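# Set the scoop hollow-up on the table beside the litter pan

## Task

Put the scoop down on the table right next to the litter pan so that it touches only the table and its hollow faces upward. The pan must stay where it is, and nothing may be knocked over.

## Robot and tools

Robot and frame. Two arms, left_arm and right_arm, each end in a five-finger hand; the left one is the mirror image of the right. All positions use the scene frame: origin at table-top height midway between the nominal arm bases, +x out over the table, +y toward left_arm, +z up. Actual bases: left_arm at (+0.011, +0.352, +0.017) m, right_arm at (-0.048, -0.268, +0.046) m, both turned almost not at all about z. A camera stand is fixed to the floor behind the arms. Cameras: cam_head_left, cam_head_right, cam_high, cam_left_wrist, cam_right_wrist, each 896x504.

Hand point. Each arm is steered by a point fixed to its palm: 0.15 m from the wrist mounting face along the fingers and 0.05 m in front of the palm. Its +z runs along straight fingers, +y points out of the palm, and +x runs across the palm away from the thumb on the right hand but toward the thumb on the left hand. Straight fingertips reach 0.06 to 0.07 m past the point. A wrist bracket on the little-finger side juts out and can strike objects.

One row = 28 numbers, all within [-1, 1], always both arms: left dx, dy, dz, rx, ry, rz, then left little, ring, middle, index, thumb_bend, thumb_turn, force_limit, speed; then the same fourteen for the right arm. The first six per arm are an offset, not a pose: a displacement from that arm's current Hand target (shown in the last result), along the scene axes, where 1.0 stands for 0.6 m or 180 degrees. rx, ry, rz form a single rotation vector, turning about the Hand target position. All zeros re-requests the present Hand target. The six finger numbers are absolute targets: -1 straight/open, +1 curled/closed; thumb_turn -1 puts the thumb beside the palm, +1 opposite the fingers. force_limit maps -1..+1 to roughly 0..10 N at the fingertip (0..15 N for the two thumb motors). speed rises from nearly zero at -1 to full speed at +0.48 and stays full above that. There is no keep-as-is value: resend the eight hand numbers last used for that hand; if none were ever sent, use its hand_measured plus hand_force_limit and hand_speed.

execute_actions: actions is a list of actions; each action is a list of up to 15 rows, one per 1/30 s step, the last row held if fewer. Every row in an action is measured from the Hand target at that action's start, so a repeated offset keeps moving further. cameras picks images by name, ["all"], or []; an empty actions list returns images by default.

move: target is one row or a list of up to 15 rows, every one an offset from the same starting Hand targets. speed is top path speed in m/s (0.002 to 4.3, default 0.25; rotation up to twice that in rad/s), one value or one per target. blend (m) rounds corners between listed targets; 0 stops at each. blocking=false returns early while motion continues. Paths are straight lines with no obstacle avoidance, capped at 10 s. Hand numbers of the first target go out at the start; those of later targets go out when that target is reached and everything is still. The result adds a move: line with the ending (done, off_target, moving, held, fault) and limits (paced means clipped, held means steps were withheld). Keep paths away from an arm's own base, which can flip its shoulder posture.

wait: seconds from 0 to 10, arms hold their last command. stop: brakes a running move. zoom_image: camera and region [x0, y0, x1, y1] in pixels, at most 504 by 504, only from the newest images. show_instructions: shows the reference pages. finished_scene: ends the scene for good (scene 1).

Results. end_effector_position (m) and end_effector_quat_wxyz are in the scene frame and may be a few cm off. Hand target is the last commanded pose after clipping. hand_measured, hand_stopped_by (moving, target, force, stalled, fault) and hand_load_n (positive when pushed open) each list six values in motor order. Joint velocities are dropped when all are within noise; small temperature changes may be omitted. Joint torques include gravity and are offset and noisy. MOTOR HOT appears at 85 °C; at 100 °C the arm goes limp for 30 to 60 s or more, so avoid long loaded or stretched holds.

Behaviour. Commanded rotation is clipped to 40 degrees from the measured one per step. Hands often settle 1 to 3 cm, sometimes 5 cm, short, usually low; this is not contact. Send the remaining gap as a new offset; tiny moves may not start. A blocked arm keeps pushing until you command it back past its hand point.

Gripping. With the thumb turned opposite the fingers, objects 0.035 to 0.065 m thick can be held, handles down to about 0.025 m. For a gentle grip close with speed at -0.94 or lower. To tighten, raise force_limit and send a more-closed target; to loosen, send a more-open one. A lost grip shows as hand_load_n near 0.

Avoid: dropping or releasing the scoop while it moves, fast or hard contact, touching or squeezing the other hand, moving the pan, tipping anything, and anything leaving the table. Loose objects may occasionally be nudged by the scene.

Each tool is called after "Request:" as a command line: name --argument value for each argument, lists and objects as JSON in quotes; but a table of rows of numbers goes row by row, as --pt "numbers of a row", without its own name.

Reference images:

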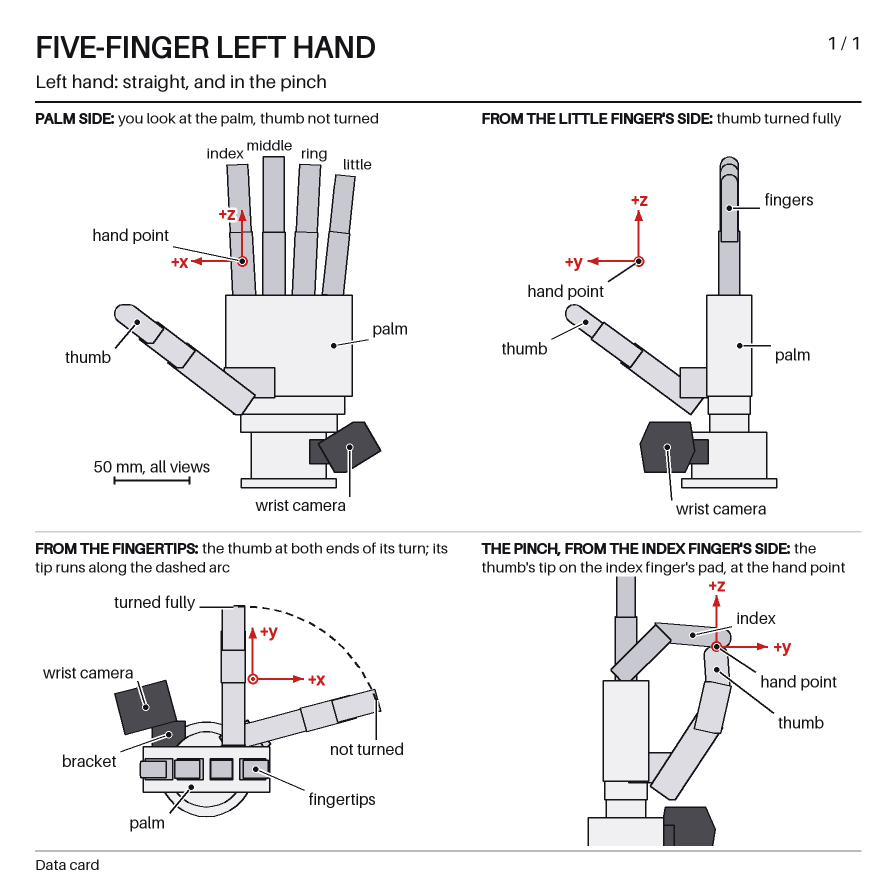

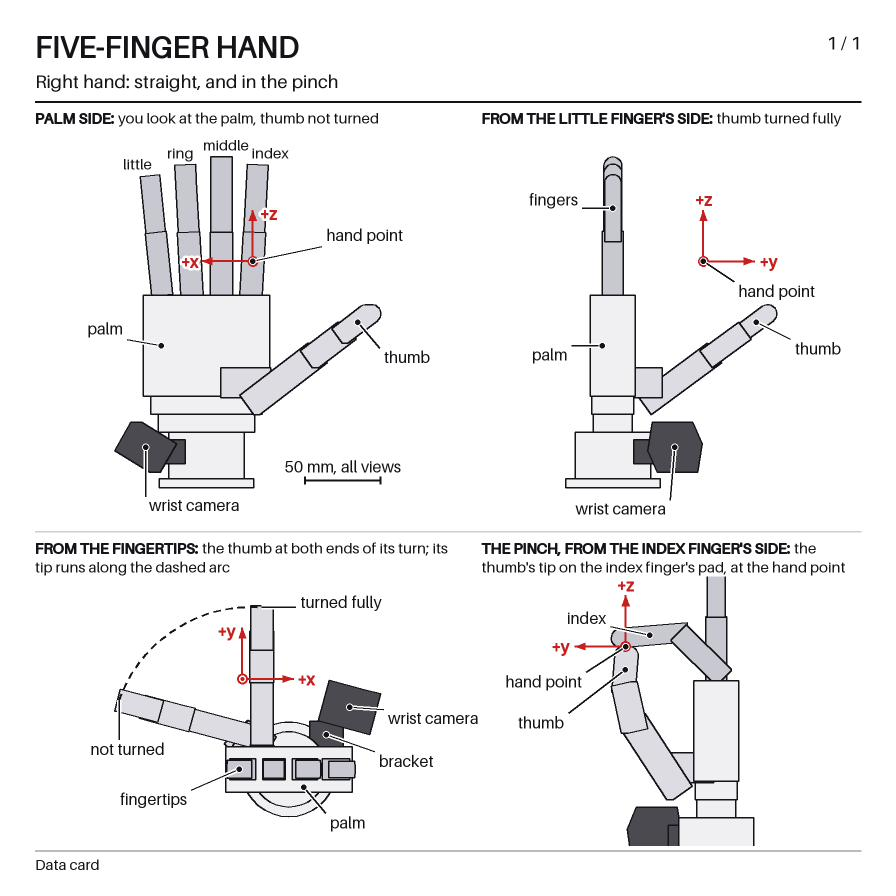

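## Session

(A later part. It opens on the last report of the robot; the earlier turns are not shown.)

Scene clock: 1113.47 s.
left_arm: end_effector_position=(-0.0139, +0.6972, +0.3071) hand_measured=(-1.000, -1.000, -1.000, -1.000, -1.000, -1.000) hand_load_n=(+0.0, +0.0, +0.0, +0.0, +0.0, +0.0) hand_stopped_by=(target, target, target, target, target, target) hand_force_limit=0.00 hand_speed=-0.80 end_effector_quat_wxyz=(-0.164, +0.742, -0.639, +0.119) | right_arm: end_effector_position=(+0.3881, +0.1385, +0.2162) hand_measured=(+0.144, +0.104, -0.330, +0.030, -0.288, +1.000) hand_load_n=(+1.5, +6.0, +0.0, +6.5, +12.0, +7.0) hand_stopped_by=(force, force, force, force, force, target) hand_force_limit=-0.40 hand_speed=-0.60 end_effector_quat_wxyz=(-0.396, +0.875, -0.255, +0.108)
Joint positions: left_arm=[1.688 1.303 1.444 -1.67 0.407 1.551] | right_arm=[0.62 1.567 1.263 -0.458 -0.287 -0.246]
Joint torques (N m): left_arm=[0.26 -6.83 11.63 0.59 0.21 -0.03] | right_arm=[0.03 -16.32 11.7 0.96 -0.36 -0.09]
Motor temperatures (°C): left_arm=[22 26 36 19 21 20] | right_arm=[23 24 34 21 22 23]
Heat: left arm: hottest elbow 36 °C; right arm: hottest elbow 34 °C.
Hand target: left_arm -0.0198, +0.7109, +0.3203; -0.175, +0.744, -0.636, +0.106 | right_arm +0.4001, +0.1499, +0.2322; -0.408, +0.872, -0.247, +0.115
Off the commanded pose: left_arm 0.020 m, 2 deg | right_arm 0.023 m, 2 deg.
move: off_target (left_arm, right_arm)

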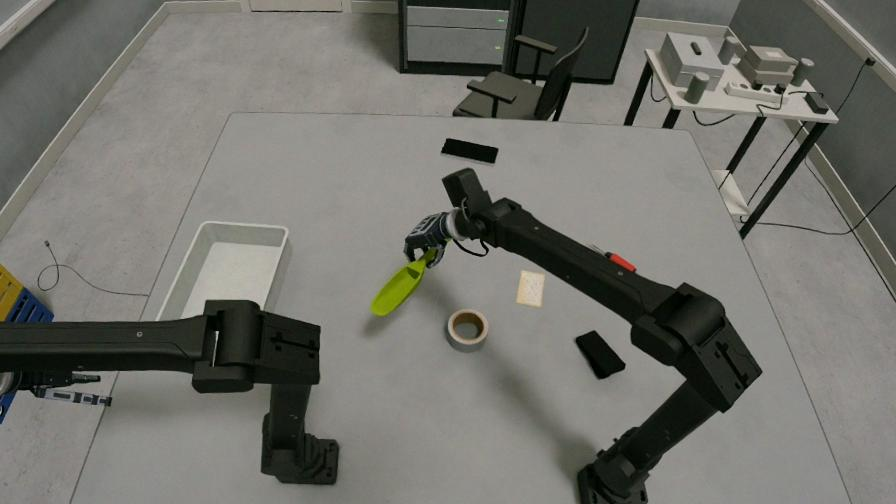

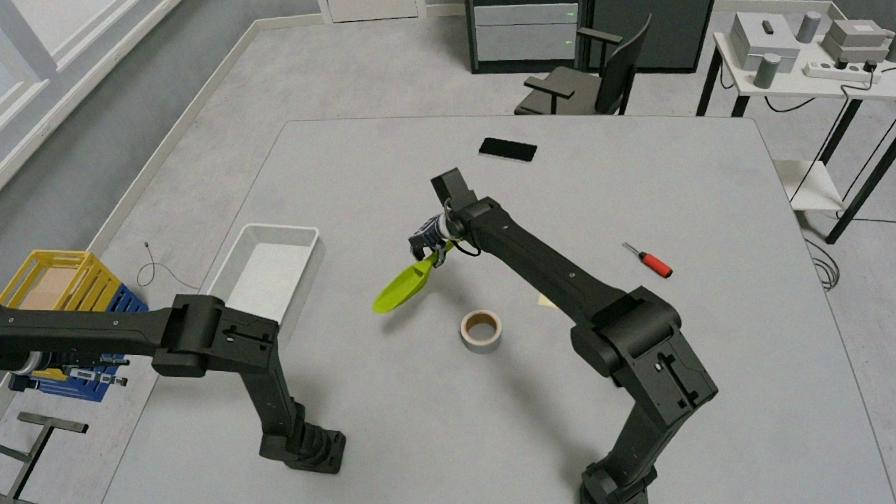

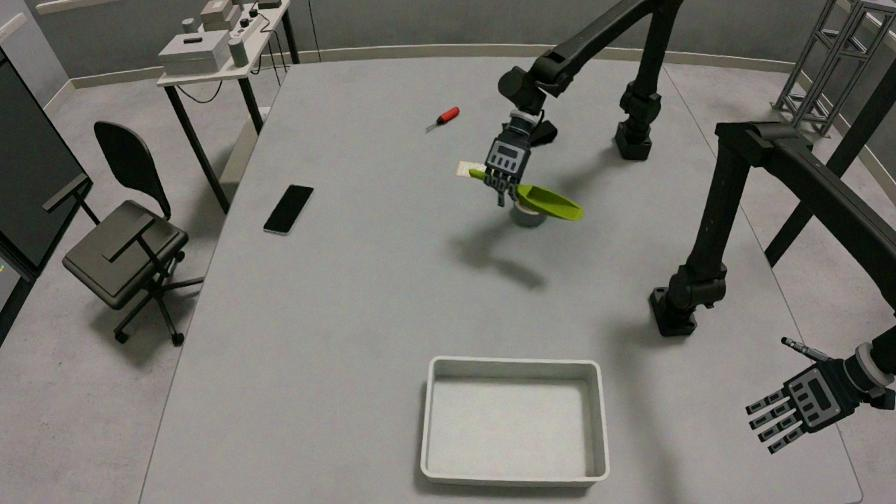

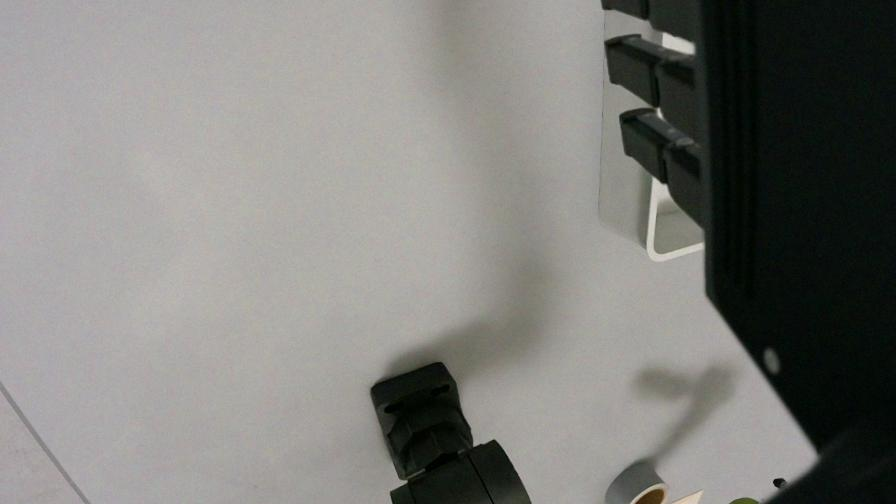

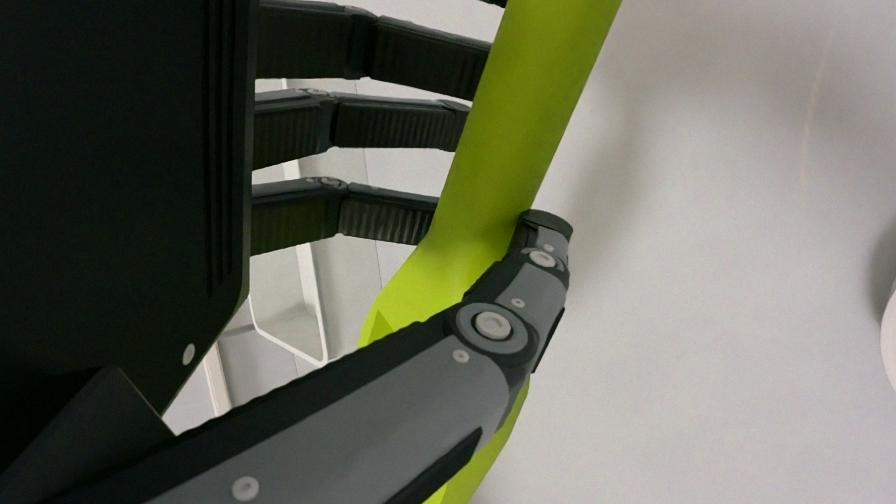

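Request:
move --target '[0,0,0,0,0,0,-1,-1,-1,-1,-1,-1,0,-0.8, 0.083,0.417,-0.083,0,0,0.139,0.5,0.4,0.4,0.4,0.3,1,-0.4,-0.6]' --speed 0.25 --cameras '["all"]'

Scene clock: 1154.77 s.
left_arm: end_effector_position=(-0.0139, +0.6972, +0.3071) hand_measured=(-1.000, -1.000, -1.000, -1.000, -1.000, -1.000) hand_load_n=(+0.0, +0.0, +0.0, +0.0, +0.0, +0.0) hand_stopped_by=(target, target, target, target, target, target) hand_force_limit=0.00 hand_speed=-0.80 end_effector_quat_wxyz=(-0.164, +0.742, -0.639, +0.119) | right_arm: end_effector_position=(+0.4425, +0.3914, +0.1778) hand_measured=(+0.144, +0.104, -0.330, +0.030, -0.288, +1.000) hand_load_n=(+1.5, +5.5, +0.0, +6.0, +12.0, +7.0) hand_stopped_by=(force, force, force, force, force, target) hand_force_limit=-0.40 hand_speed=-0.60 end_effector_quat_wxyz=(-0.416, +0.907, -0.058, +0.019)
Joint positions: left_arm=[1.688 1.303 1.444 -1.67 0.407 1.551] | right_arm=[0.808 2.27 2.223 -0.775 -0.468 -0.434]
Joint torques (N m): left_arm=[0.21 -6.83 11.62 0.58 0.22 -0.03] | right_arm=[-0.15 -27.46 12.12 0.81 -0.49 -0.08]
Heat: left arm: hottest elbow 36 °C; right arm: hottest elbow 35 °C.
Hand target: left_arm -0.0198, +0.7109, +0.3203; -0.175, +0.744, -0.636, +0.106 | right_arm +0.4499, +0.4002, +0.1823; -0.423, +0.904, -0.052, +0.024
Off the commanded pose: left_arm 0.020 m, 2 deg | right_arm 0.012 m, 1 deg.
move: off_target (left_arm, right_arm)

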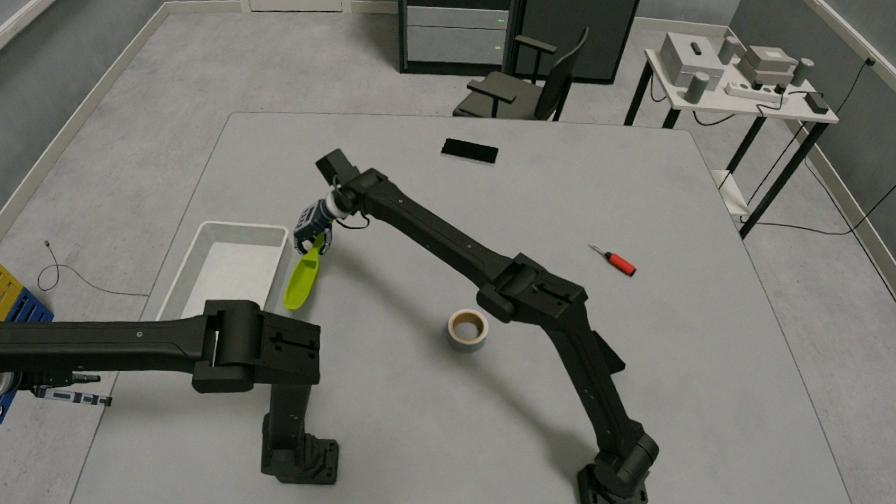

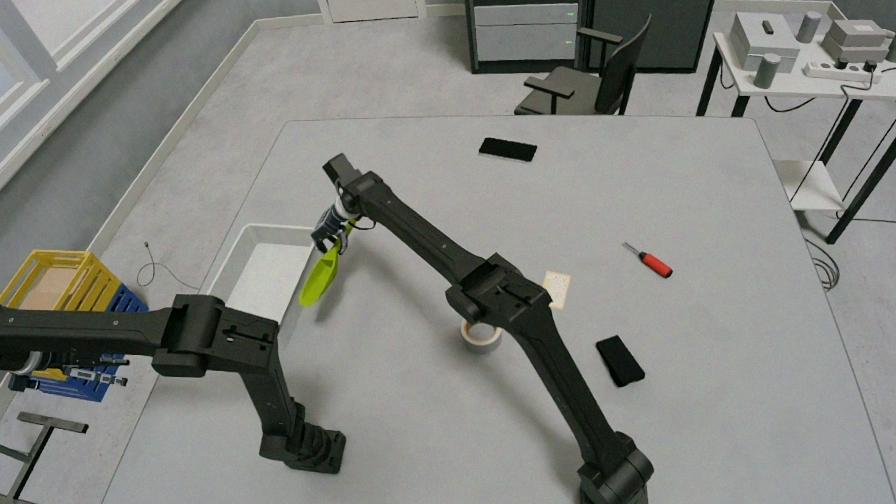

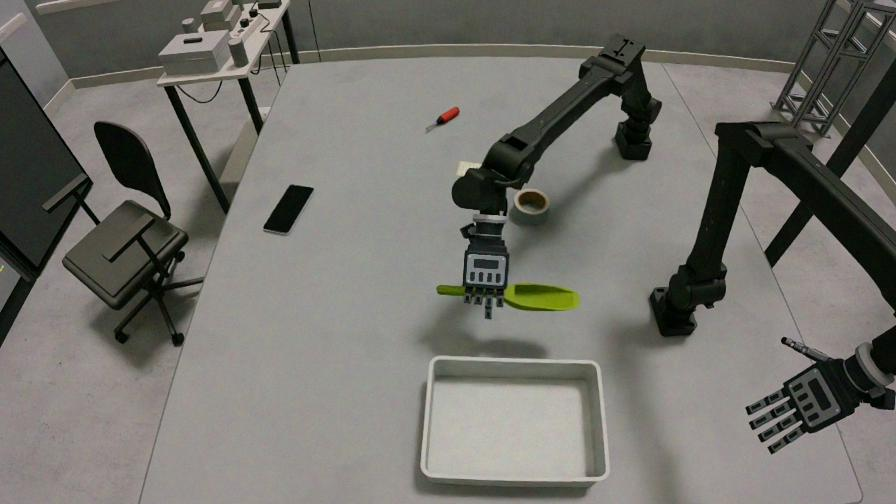

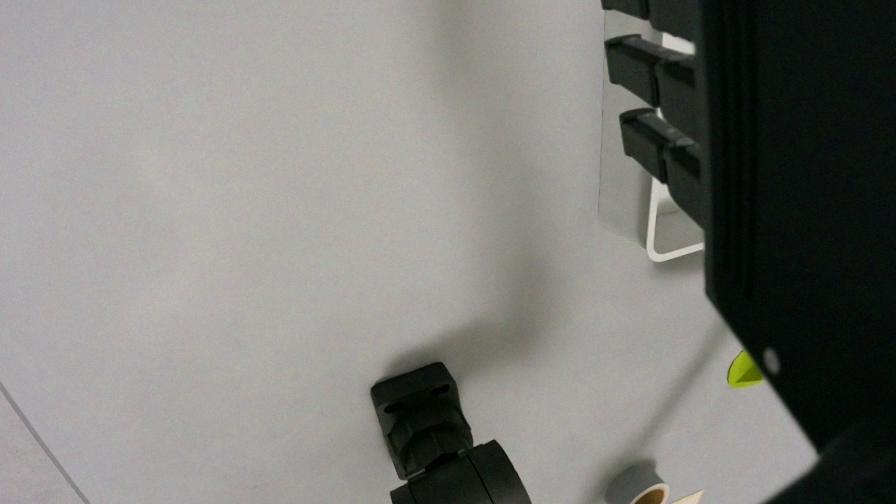

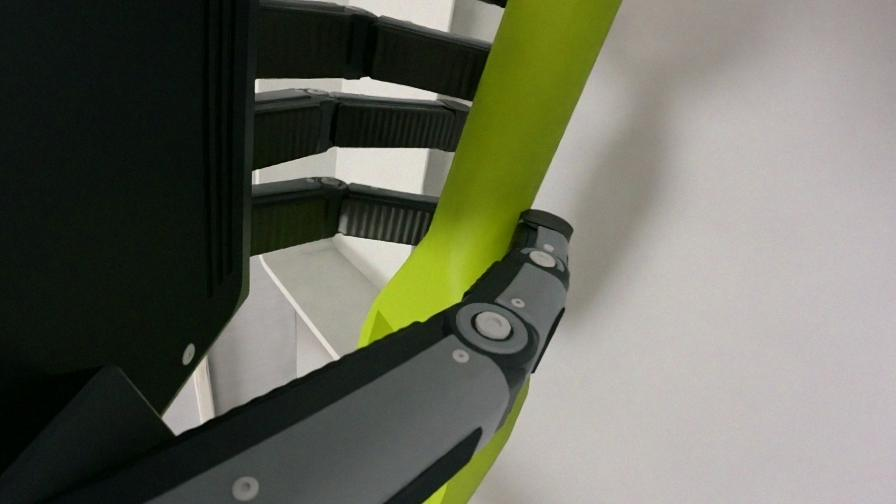

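Request:
move --target '[0,0,0,0,0,0,-1,-1,-1,-1,-1,-1,0,-0.8, 0,0.033,-0.17,0,0,-0.033,0.5,0.4,0.4,0.4,0.3,1,-0.4,-0.6]' --speed 0.12 --cameras '["cam_head_left","cam_head_right","cam_high","cam_right_wrist"]'

Request:
zoom_image --camera "cam_high" --region '[410, 240, 630, 400]'

Request:
zoom_image --camera "cam_head_left" --region '[240, 180, 400, 340]'

Scene clock: 1199.63 s.
left_arm: end_effector_position=(-0.0139, +0.6972, +0.3071) hand_measured=(-1.000, -1.000, -1.000, -1.000, -1.000, -1.000) hand_load_n=(+0.0, +0.0, +0.0, +0.0, +0.0, +0.0) hand_stopped_by=(target, target, target, target, target, target) hand_force_limit=0.00 hand_speed=-0.80 end_effector_quat_wxyz=(-0.164, +0.742, -0.639, +0.119) | right_arm: end_effector_position=(+0.4513, +0.4134, +0.0876) hand_measured=(+0.144, +0.104, -0.330, +0.030, -0.288, +1.000) hand_load_n=(+1.5, +6.0, +0.0, +6.5, +12.0, +7.5) hand_stopped_by=(force, force, force, force, force, target) hand_force_limit=-0.40 hand_speed=-0.60 end_effector_quat_wxyz=(-0.418, +0.902, -0.095, +0.047)
Joint positions: left_arm=[1.688 1.303 1.444 -1.67 0.407 1.551] | right_arm=[0.831 2.348 2.115 -0.536 -0.382 -0.353]
Joint torques (N m): left_arm=[0.21 -6.83 11.62 0.58 0.22 -0.03] | right_arm=[0.26 -29.27 8.77 1.78 -0.14 0.13]
Motor temperatures (°C): left_arm=[22 26 36 19 21 20] | right_arm=[23 29 35 21 22 23]
Heat: left arm: hottest elbow 36 °C; right arm: hottest elbow 35 °C.
Hand target: left_arm -0.0198, +0.7109, +0.3203; -0.175, +0.744, -0.636, +0.106 | right_arm +0.4500, +0.4200, +0.0805; -0.421, +0.901, -0.099, +0.046
Off the commanded pose: left_arm 0.020 m, 2 deg | right_arm 0.010 m, 1 deg.
move: off_target (left_arm)
Images, in order (width x height): cam_head_left 896x504, cam_head_right 896x504, cam_high 896x504, cam_right_wrist 896x504.

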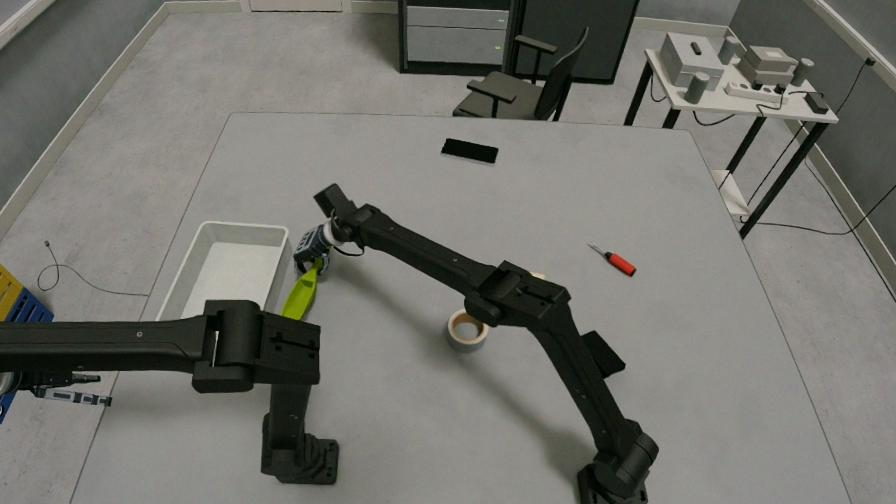

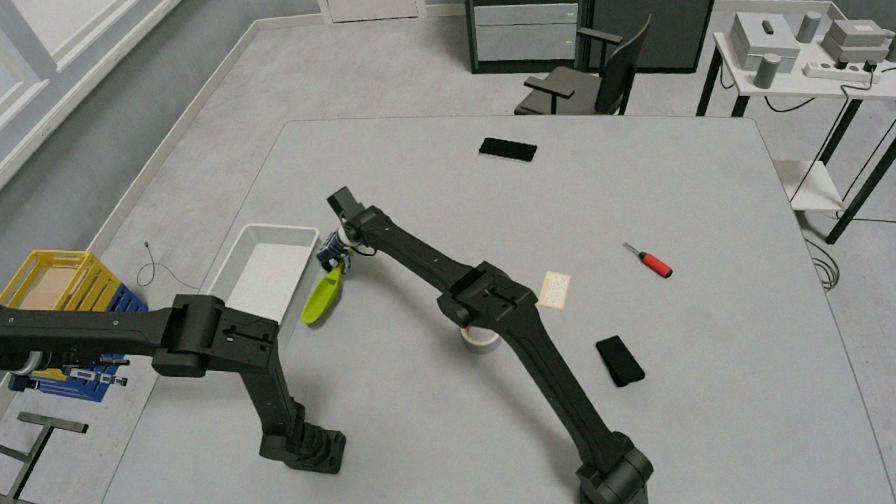

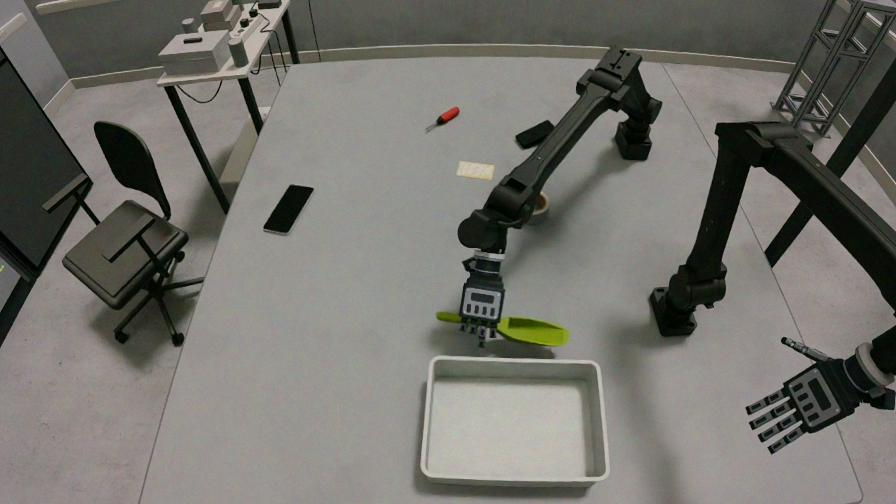

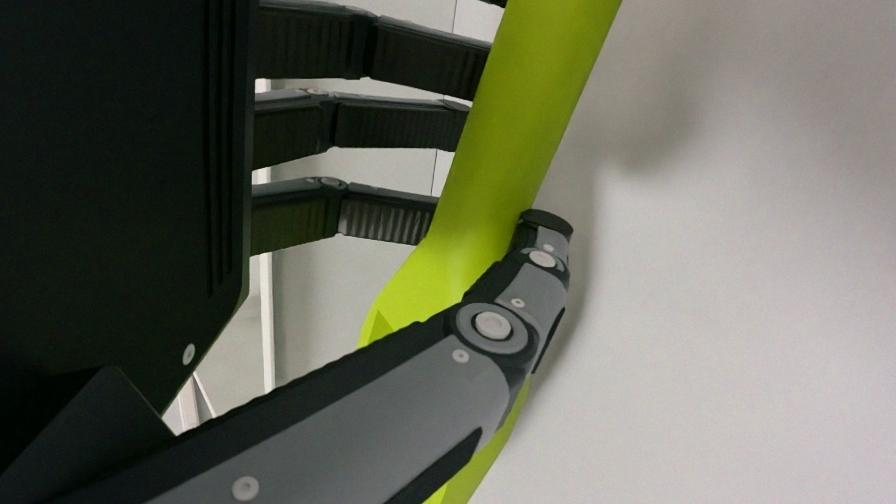

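Scaled by 2.291 from the camera's 896x504 image, which has a finer 1280x720 frame.

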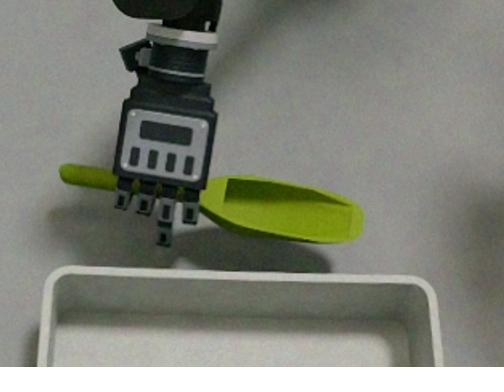

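Scaled by 3.150 from the camera's 896x504 image, which has a finer 1280x720 frame.

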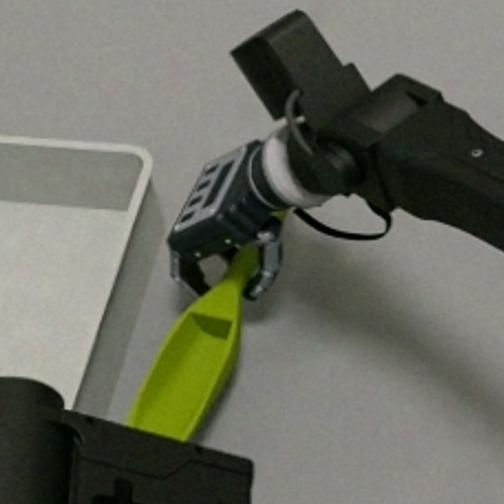

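Request:
move --pt "0 0 0 0 0 0 -1 -1 -1 -1 -1 -1 0 -0.8 0 -0.05 0 0 0 -0.03 0.5 0.4 0.4 0.4 0.3 1 -0.4 -0.6" --pt "0 0 0 0 0 0 -1 -1 -1 -1 -1 -1 0 -0.8 0 -0.05 -0.08 0 0 -0.03 0.5 0.4 0.4 0.4 0.3 1 -0.4 -0.6" --speed 0.08 --cameras '["cam_head_left","cam_high","cam_right_wrist"]'

Request:
zoom_image --camera "cam_high" --region '[410, 240, 630, 400]'

Request:
zoom_image --camera "cam_head_left" --region '[240, 180, 400, 340]'

Scene clock: 1237.77 s.
left_arm: end_effector_position=(-0.0139, +0.6972, +0.3071) hand_measured=(-1.000, -1.000, -1.000, -1.000, -1.000, -1.000) hand_load_n=(+0.0, +0.0, +0.0, +0.0, +0.0, +0.0) hand_stopped_by=(target, target, target, target, target, target) hand_force_limit=0.00 hand_speed=-0.80 end_effector_quat_wxyz=(-0.164, +0.742, -0.639, +0.119) | right_arm: end_effector_position=(+0.4446, +0.3924, +0.0475) hand_measured=(+0.144, +0.104, -0.330, +0.030, -0.288, +1.000) hand_load_n=(+2.0, +6.5, +0.0, +6.0, +12.0, +7.0) hand_stopped_by=(force, force, force, force, force, target) hand_force_limit=-0.40 hand_speed=-0.60 end_effector_quat_wxyz=(-0.421, +0.895, -0.132, +0.067)
Joint positions: left_arm=[1.688 1.303 1.444 -1.67 0.407 1.551] | right_arm=[0.828 2.298 1.905 -0.343 -0.324 -0.292]
Joint torques (N m): left_arm=[0.21 -6.77 11.63 0.58 0.21 -0.03] | right_arm=[-0.85 -27.22 7.98 1.76 -0.09 0.11]
Heat: left arm: hottest elbow 37 °C; right arm: hottest elbow 33 °C.
Hand target: left_arm -0.0198, +0.7109, +0.3203; -0.175, +0.744, -0.636, +0.106 | right_arm +0.4500, +0.3899, +0.0323; -0.418, +0.895, -0.141, +0.065
Off the commanded pose: left_arm 0.020 m, 2 deg | right_arm 0.016 m, 1 deg.
move: off_target (left_arm, right_arm)
Images, in order (width x height): cam_head_left 896x504, cam_high 896x504, cam_right_wrist 896x504.

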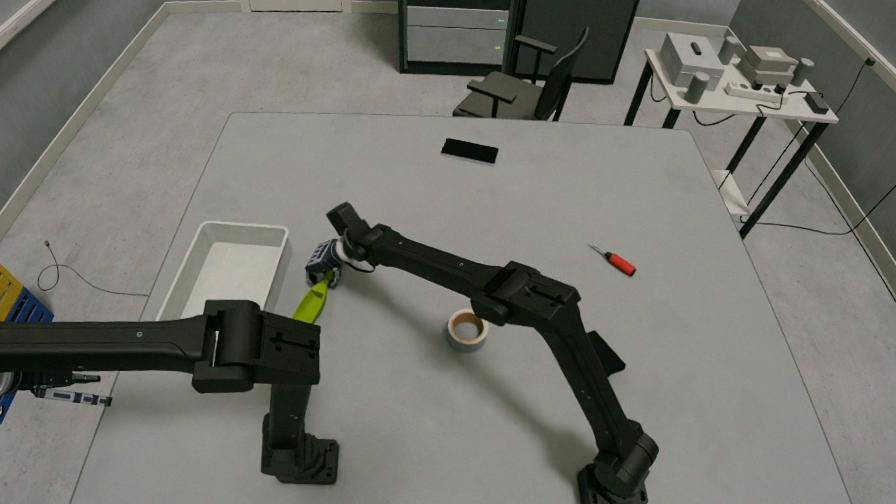

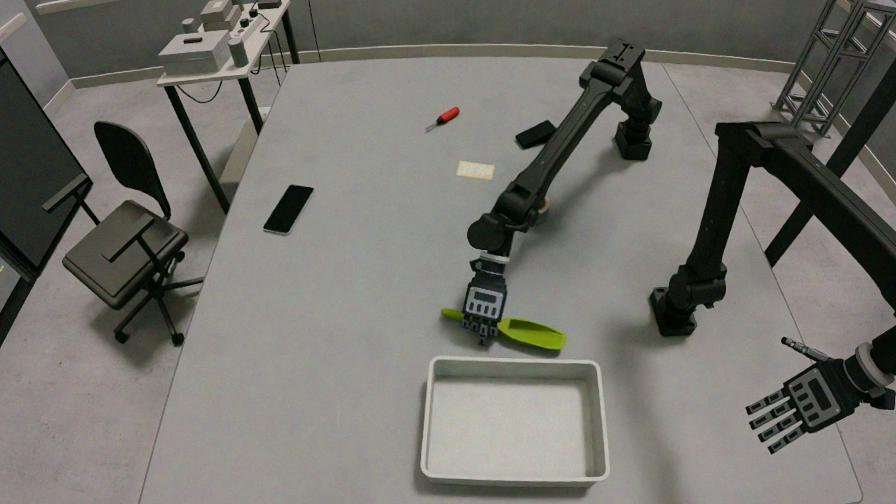

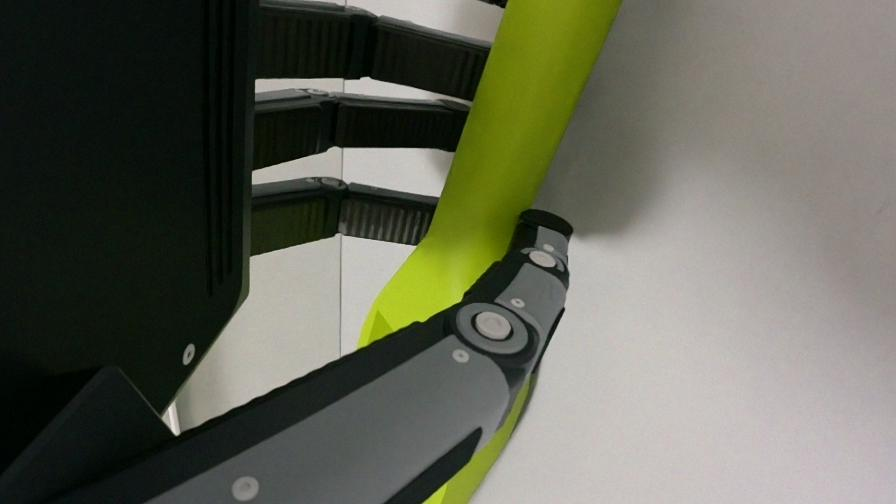

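Scaled by 2.291 from the camera's 896x504 image, which has a finer 1280x720 frame.

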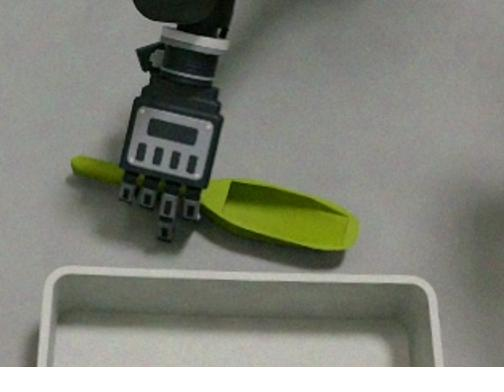

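Scaled by 3.150 from the camera's 896x504 image, which has a finer 1280x720 frame.

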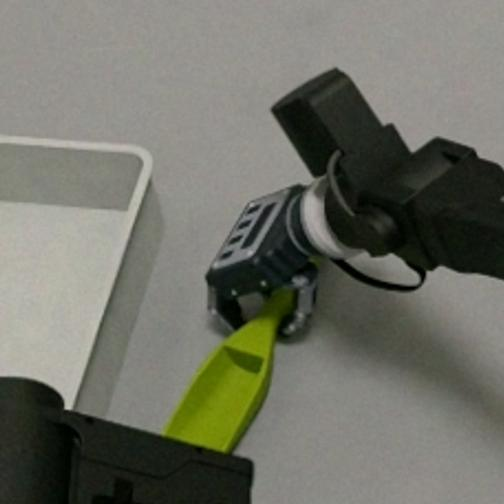

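Request:
move --target '[0,0,0,0,0,0,-1,-1,-1,-1,-1,-1,0,-0.8, 0,0,-0.017,0,0,0,0.5,0.4,0.4,0.4,0.3,1,-0.4,-0.6]' --speed 0.05 --cameras '["cam_high","cam_right_wrist"]'

Request:
zoom_image --camera "cam_high" --region '[410, 240, 630, 400]'

Scene clock: 1249.73 s.
left_arm: end_effector_position=(-0.0139, +0.6972, +0.3071) hand_measured=(-1.000, -1.000, -1.000, -1.000, -1.000, -1.000) hand_load_n=(+0.0, +0.0, +0.0, +0.0, +0.0, +0.0) hand_stopped_by=(target, target, target, target, target, target) hand_force_limit=0.00 hand_speed=-0.80 end_effector_quat_wxyz=(-0.164, +0.742, -0.639, +0.119) | right_arm: end_effector_position=(+0.4466, +0.3947, +0.0475) hand_measured=(+0.144, +0.104, -0.330, +0.030, -0.288, +1.000) hand_load_n=(+2.5, +6.0, +0.0, +5.5, +12.0, +7.0) hand_stopped_by=(force, force, force, force, force, target) hand_force_limit=-0.40 hand_speed=-0.60 end_effector_quat_wxyz=(-0.426, +0.892, -0.131, +0.070)
Joint positions: left_arm=[1.688 1.303 1.444 -1.67 0.407 1.551] | right_arm=[0.828 2.3 1.903 -0.325 -0.324 -0.291]
Joint torques (N m): left_arm=[0.26 -6.83 11.62 0.58 0.21 -0.03] | right_arm=[-0.73 -26.52 7.56 1.91 -0.09 0.09]
Heat: left arm: hottest elbow 37 °C; right arm: hottest elbow 32 °C.
Hand target: left_arm -0.0198, +0.7109, +0.3203; -0.175, +0.744, -0.636, +0.106 | right_arm +0.4500, +0.3900, +0.0222; -0.418, +0.895, -0.141, +0.065
Off the commanded pose: left_arm 0.020 m, 2 deg | right_arm 0.026 m, 2 deg.
move: off_target (left_arm, right_arm)
Images, in order (width x height): cam_high 896x504, cam_right_wrist 896x504.

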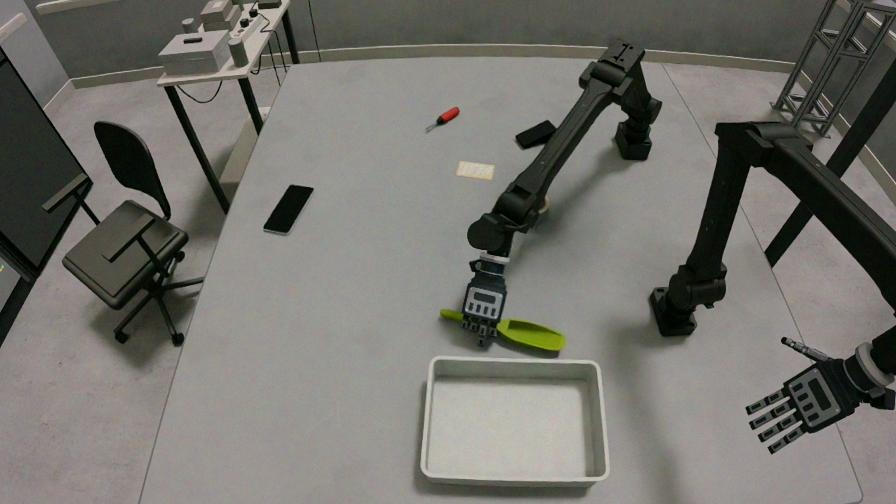

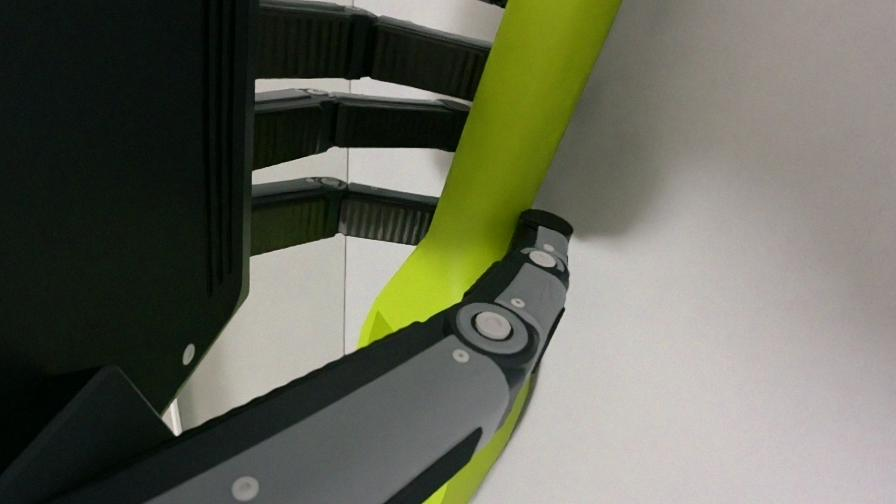

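Scaled by 2.291 from the camera's 896x504 image, which has a finer 1280x720 frame.

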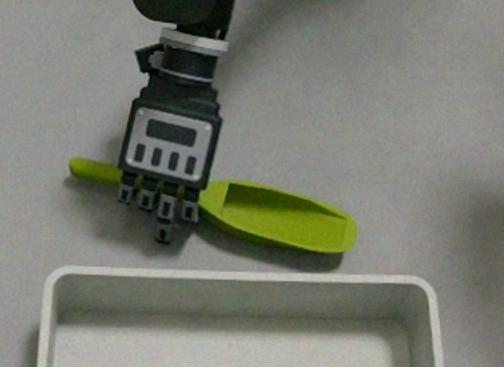

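Request:
execute_actions --actions '[]' --cameras '["cam_head_right","cam_head_left","cam_high"]'

Request:
zoom_image --camera "cam_high" --region '[430, 290, 580, 370]'

Request:
zoom_image --camera "cam_head_right" --region '[270, 220, 400, 340]'

Scene clock: 1275.63 s.
left_arm: end_effector_position=(-0.0139, +0.6972, +0.3071) hand_measured=(-1.000, -1.000, -1.000, -1.000, -1.000, -1.000) hand_load_n=(+0.0, +0.0, +0.0, +0.0, -0.5, +0.0) hand_stopped_by=(target, target, target, target, target, target) hand_force_limit=0.00 hand_speed=-0.80 end_effector_quat_wxyz=(-0.164, +0.742, -0.639, +0.119) | right_arm: end_effector_position=(+0.4466, +0.3947, +0.0474) hand_measured=(+0.144, +0.104, -0.330, +0.030, -0.288, +1.000) hand_load_n=(+2.5, +6.5, +0.0, +5.5, +12.0, +7.0) hand_stopped_by=(force, force, force, force, force, target) hand_force_limit=-0.40 hand_speed=-0.60 end_effector_quat_wxyz=(-0.426, +0.892, -0.131, +0.070)
Joint positions: left_arm=[1.688 1.303 1.444 -1.67 0.407 1.551] | right_arm=[0.828 2.3 1.903 -0.325 -0.324 -0.29]
Joint velocities: within noise
Joint torques (N m): left_arm=[0.21 -6.83 11.62 0.59 0.22 -0.03] | right_arm=[-0.79 -26.4 7.56 1.81 -0.09 0.08]
Motor temperatures (°C): left_arm=[22 26 37 19 21 20] | right_arm=[23 29 31 21 21 23]
Heat: left arm: hottest elbow 37 °C; right arm: hottest elbow 31 °C.
Hand target: left_arm -0.0198, +0.7109, +0.3203; -0.175, +0.744, -0.636, +0.106 | right_arm +0.4499, +0.3899, +0.0221; -0.418, +0.895, -0.141, +0.065
Off the commanded pose: left_arm 0.020 m, 2 deg | right_arm 0.026 m, 2 deg.
Images, in order (width x height): cam_head_left 896x504, cam_head_right 896x504, cam_high 896x504.

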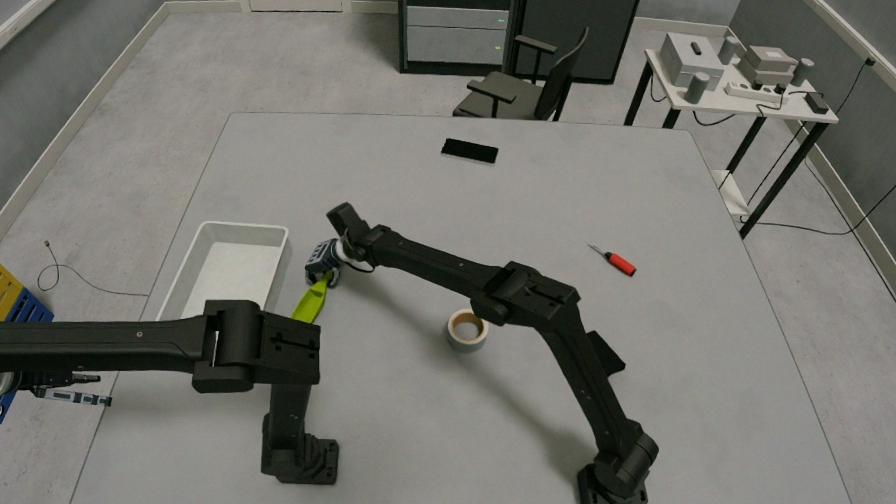

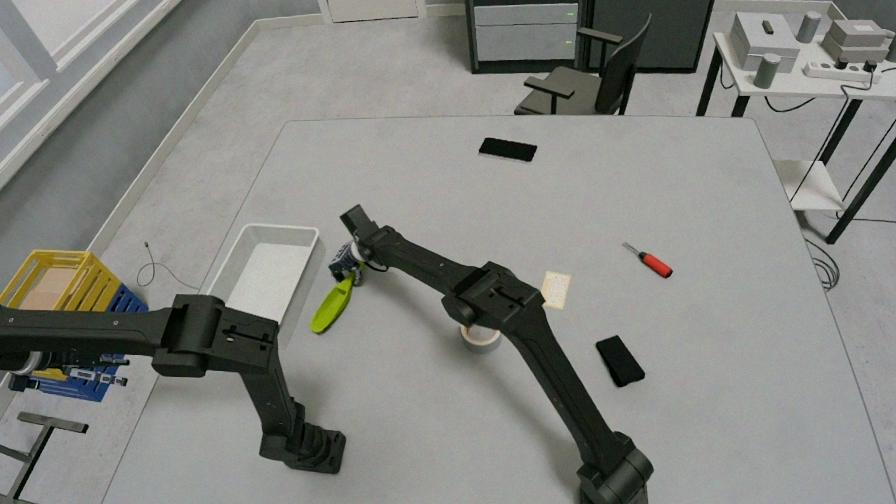

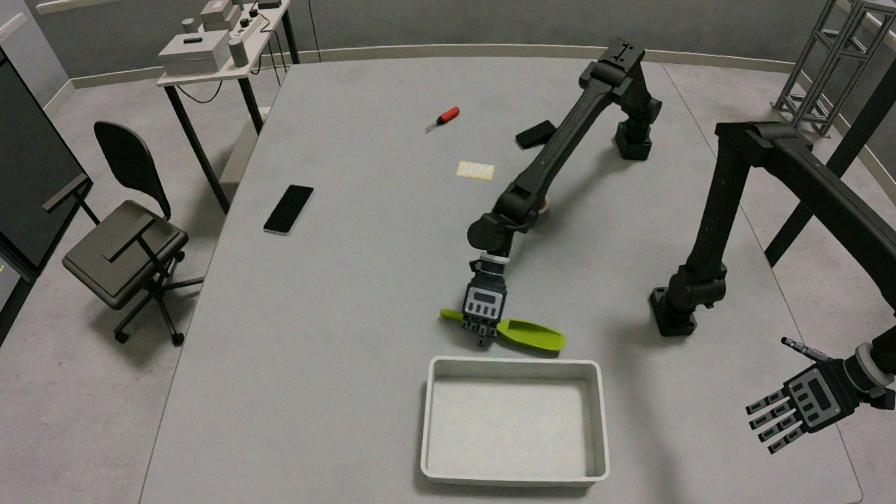

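Scaled by 3.360 from the camera's 896x504 image, which has a finer 1280x720 frame.

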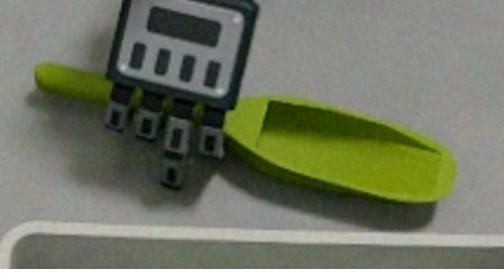

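Scaled by 3.877 from the camera's 896x504 image, which has a finer 1280x720 frame.

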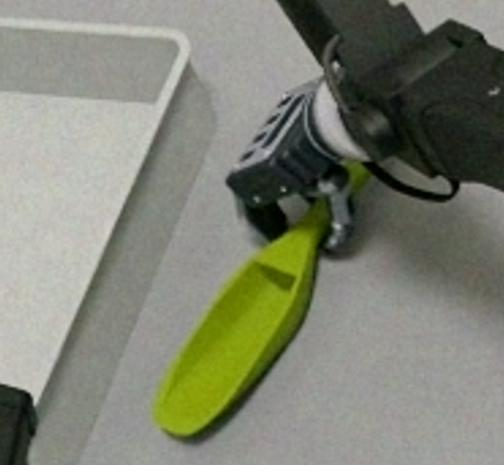

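Request:
move --target '[0,0,0,0,0,0,-1,-1,-1,-1,-1,-1,0,-0.8, 0,0,0.008,0.0081,0.0265,0,0.5,0.4,0.4,0.4,0.3,1,-0.4,-0.6]' --speed 0.05 --cameras '["cam_high","cam_right_wrist"]'

Request:
zoom_image --camera "cam_high" --region '[430, 290, 580, 370]'

Scene clock: 1289.47 s.
left_arm: end_effector_position=(-0.0139, +0.6972, +0.3071) hand_measured=(-1.000, -1.000, -1.000, -1.000, -1.000, -1.000) hand_load_n=(+0.0, +0.0, +0.0, +0.0, +0.0, +0.0) hand_stopped_by=(target, target, target, target, target, target) hand_force_limit=0.00 hand_speed=-0.80 end_effector_quat_wxyz=(-0.164, +0.742, -0.639, +0.119) | right_arm: end_effector_position=(+0.4444, +0.3902, +0.0469) hand_measured=(+0.144, +0.104, -0.330, +0.030, -0.288, +1.000) hand_load_n=(+1.5, +6.0, +2.0, +6.5, +12.0, +7.0) hand_stopped_by=(force, force, force, force, force, target) hand_force_limit=-0.40 hand_speed=-0.60 end_effector_quat_wxyz=(-0.434, +0.888, -0.146, +0.037)
Joint positions: left_arm=[1.688 1.303 1.444 -1.67 0.407 1.551] | right_arm=[0.81 2.305 1.903 -0.332 -0.384 -0.249]
Joint torques (N m): left_arm=[0.26 -6.83 11.63 0.59 0.22 -0.03] | right_arm=[-0.79 -25.29 10.22 0.46 -0.4 0.16]
Heat: left arm: hottest elbow 37 °C; right arm: hottest elbow 31 °C.
Hand target: left_arm -0.0198, +0.7109, +0.3203; -0.175, +0.744, -0.636, +0.106 | right_arm +0.4500, +0.3899, +0.0269; -0.423, +0.892, -0.159, +0.026
Off the commanded pose: left_arm 0.020 m, 2 deg | right_arm 0.021 m, 2 deg.
move: off_target (left_arm, right_arm)
Images, in order (width x height): cam_high 896x504, cam_right_wrist 896x504.

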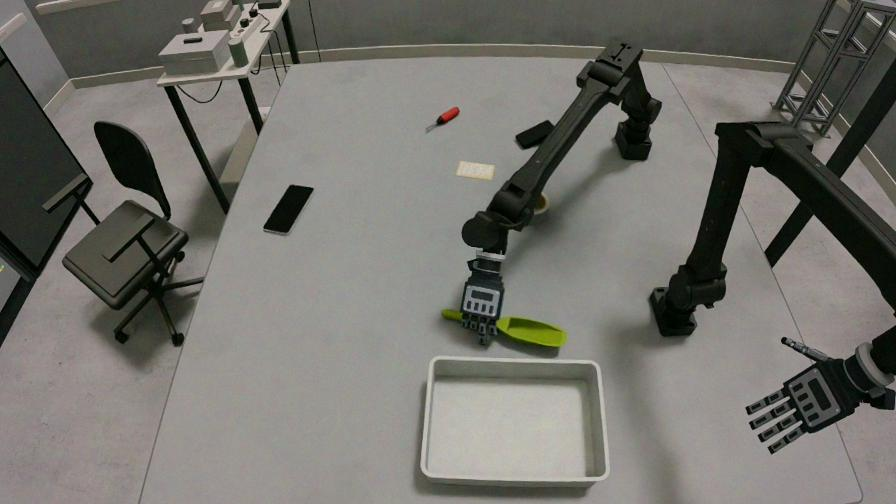

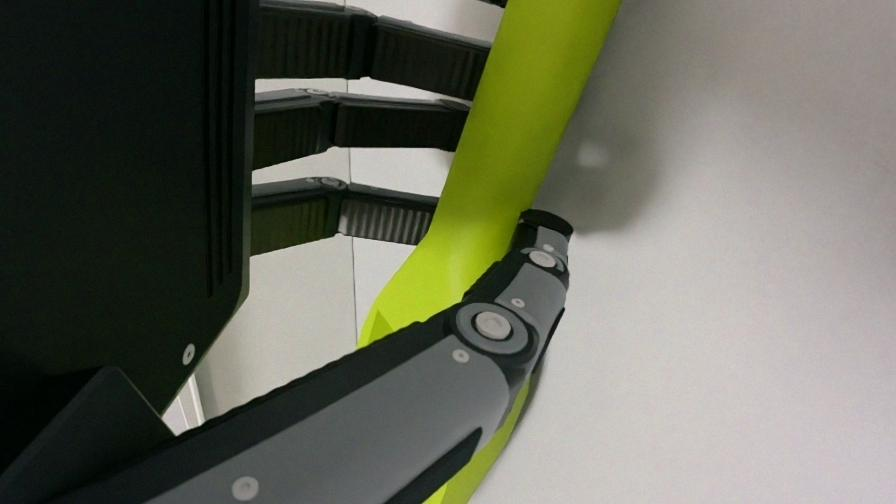

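Scaled by 3.360 from the camera's 896x504 image, which has a finer 1280x720 frame.

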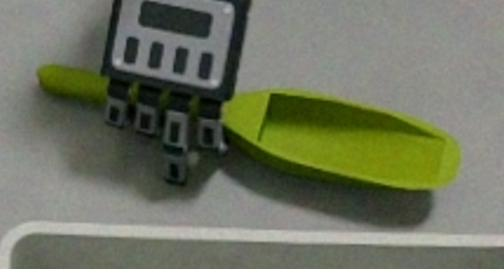

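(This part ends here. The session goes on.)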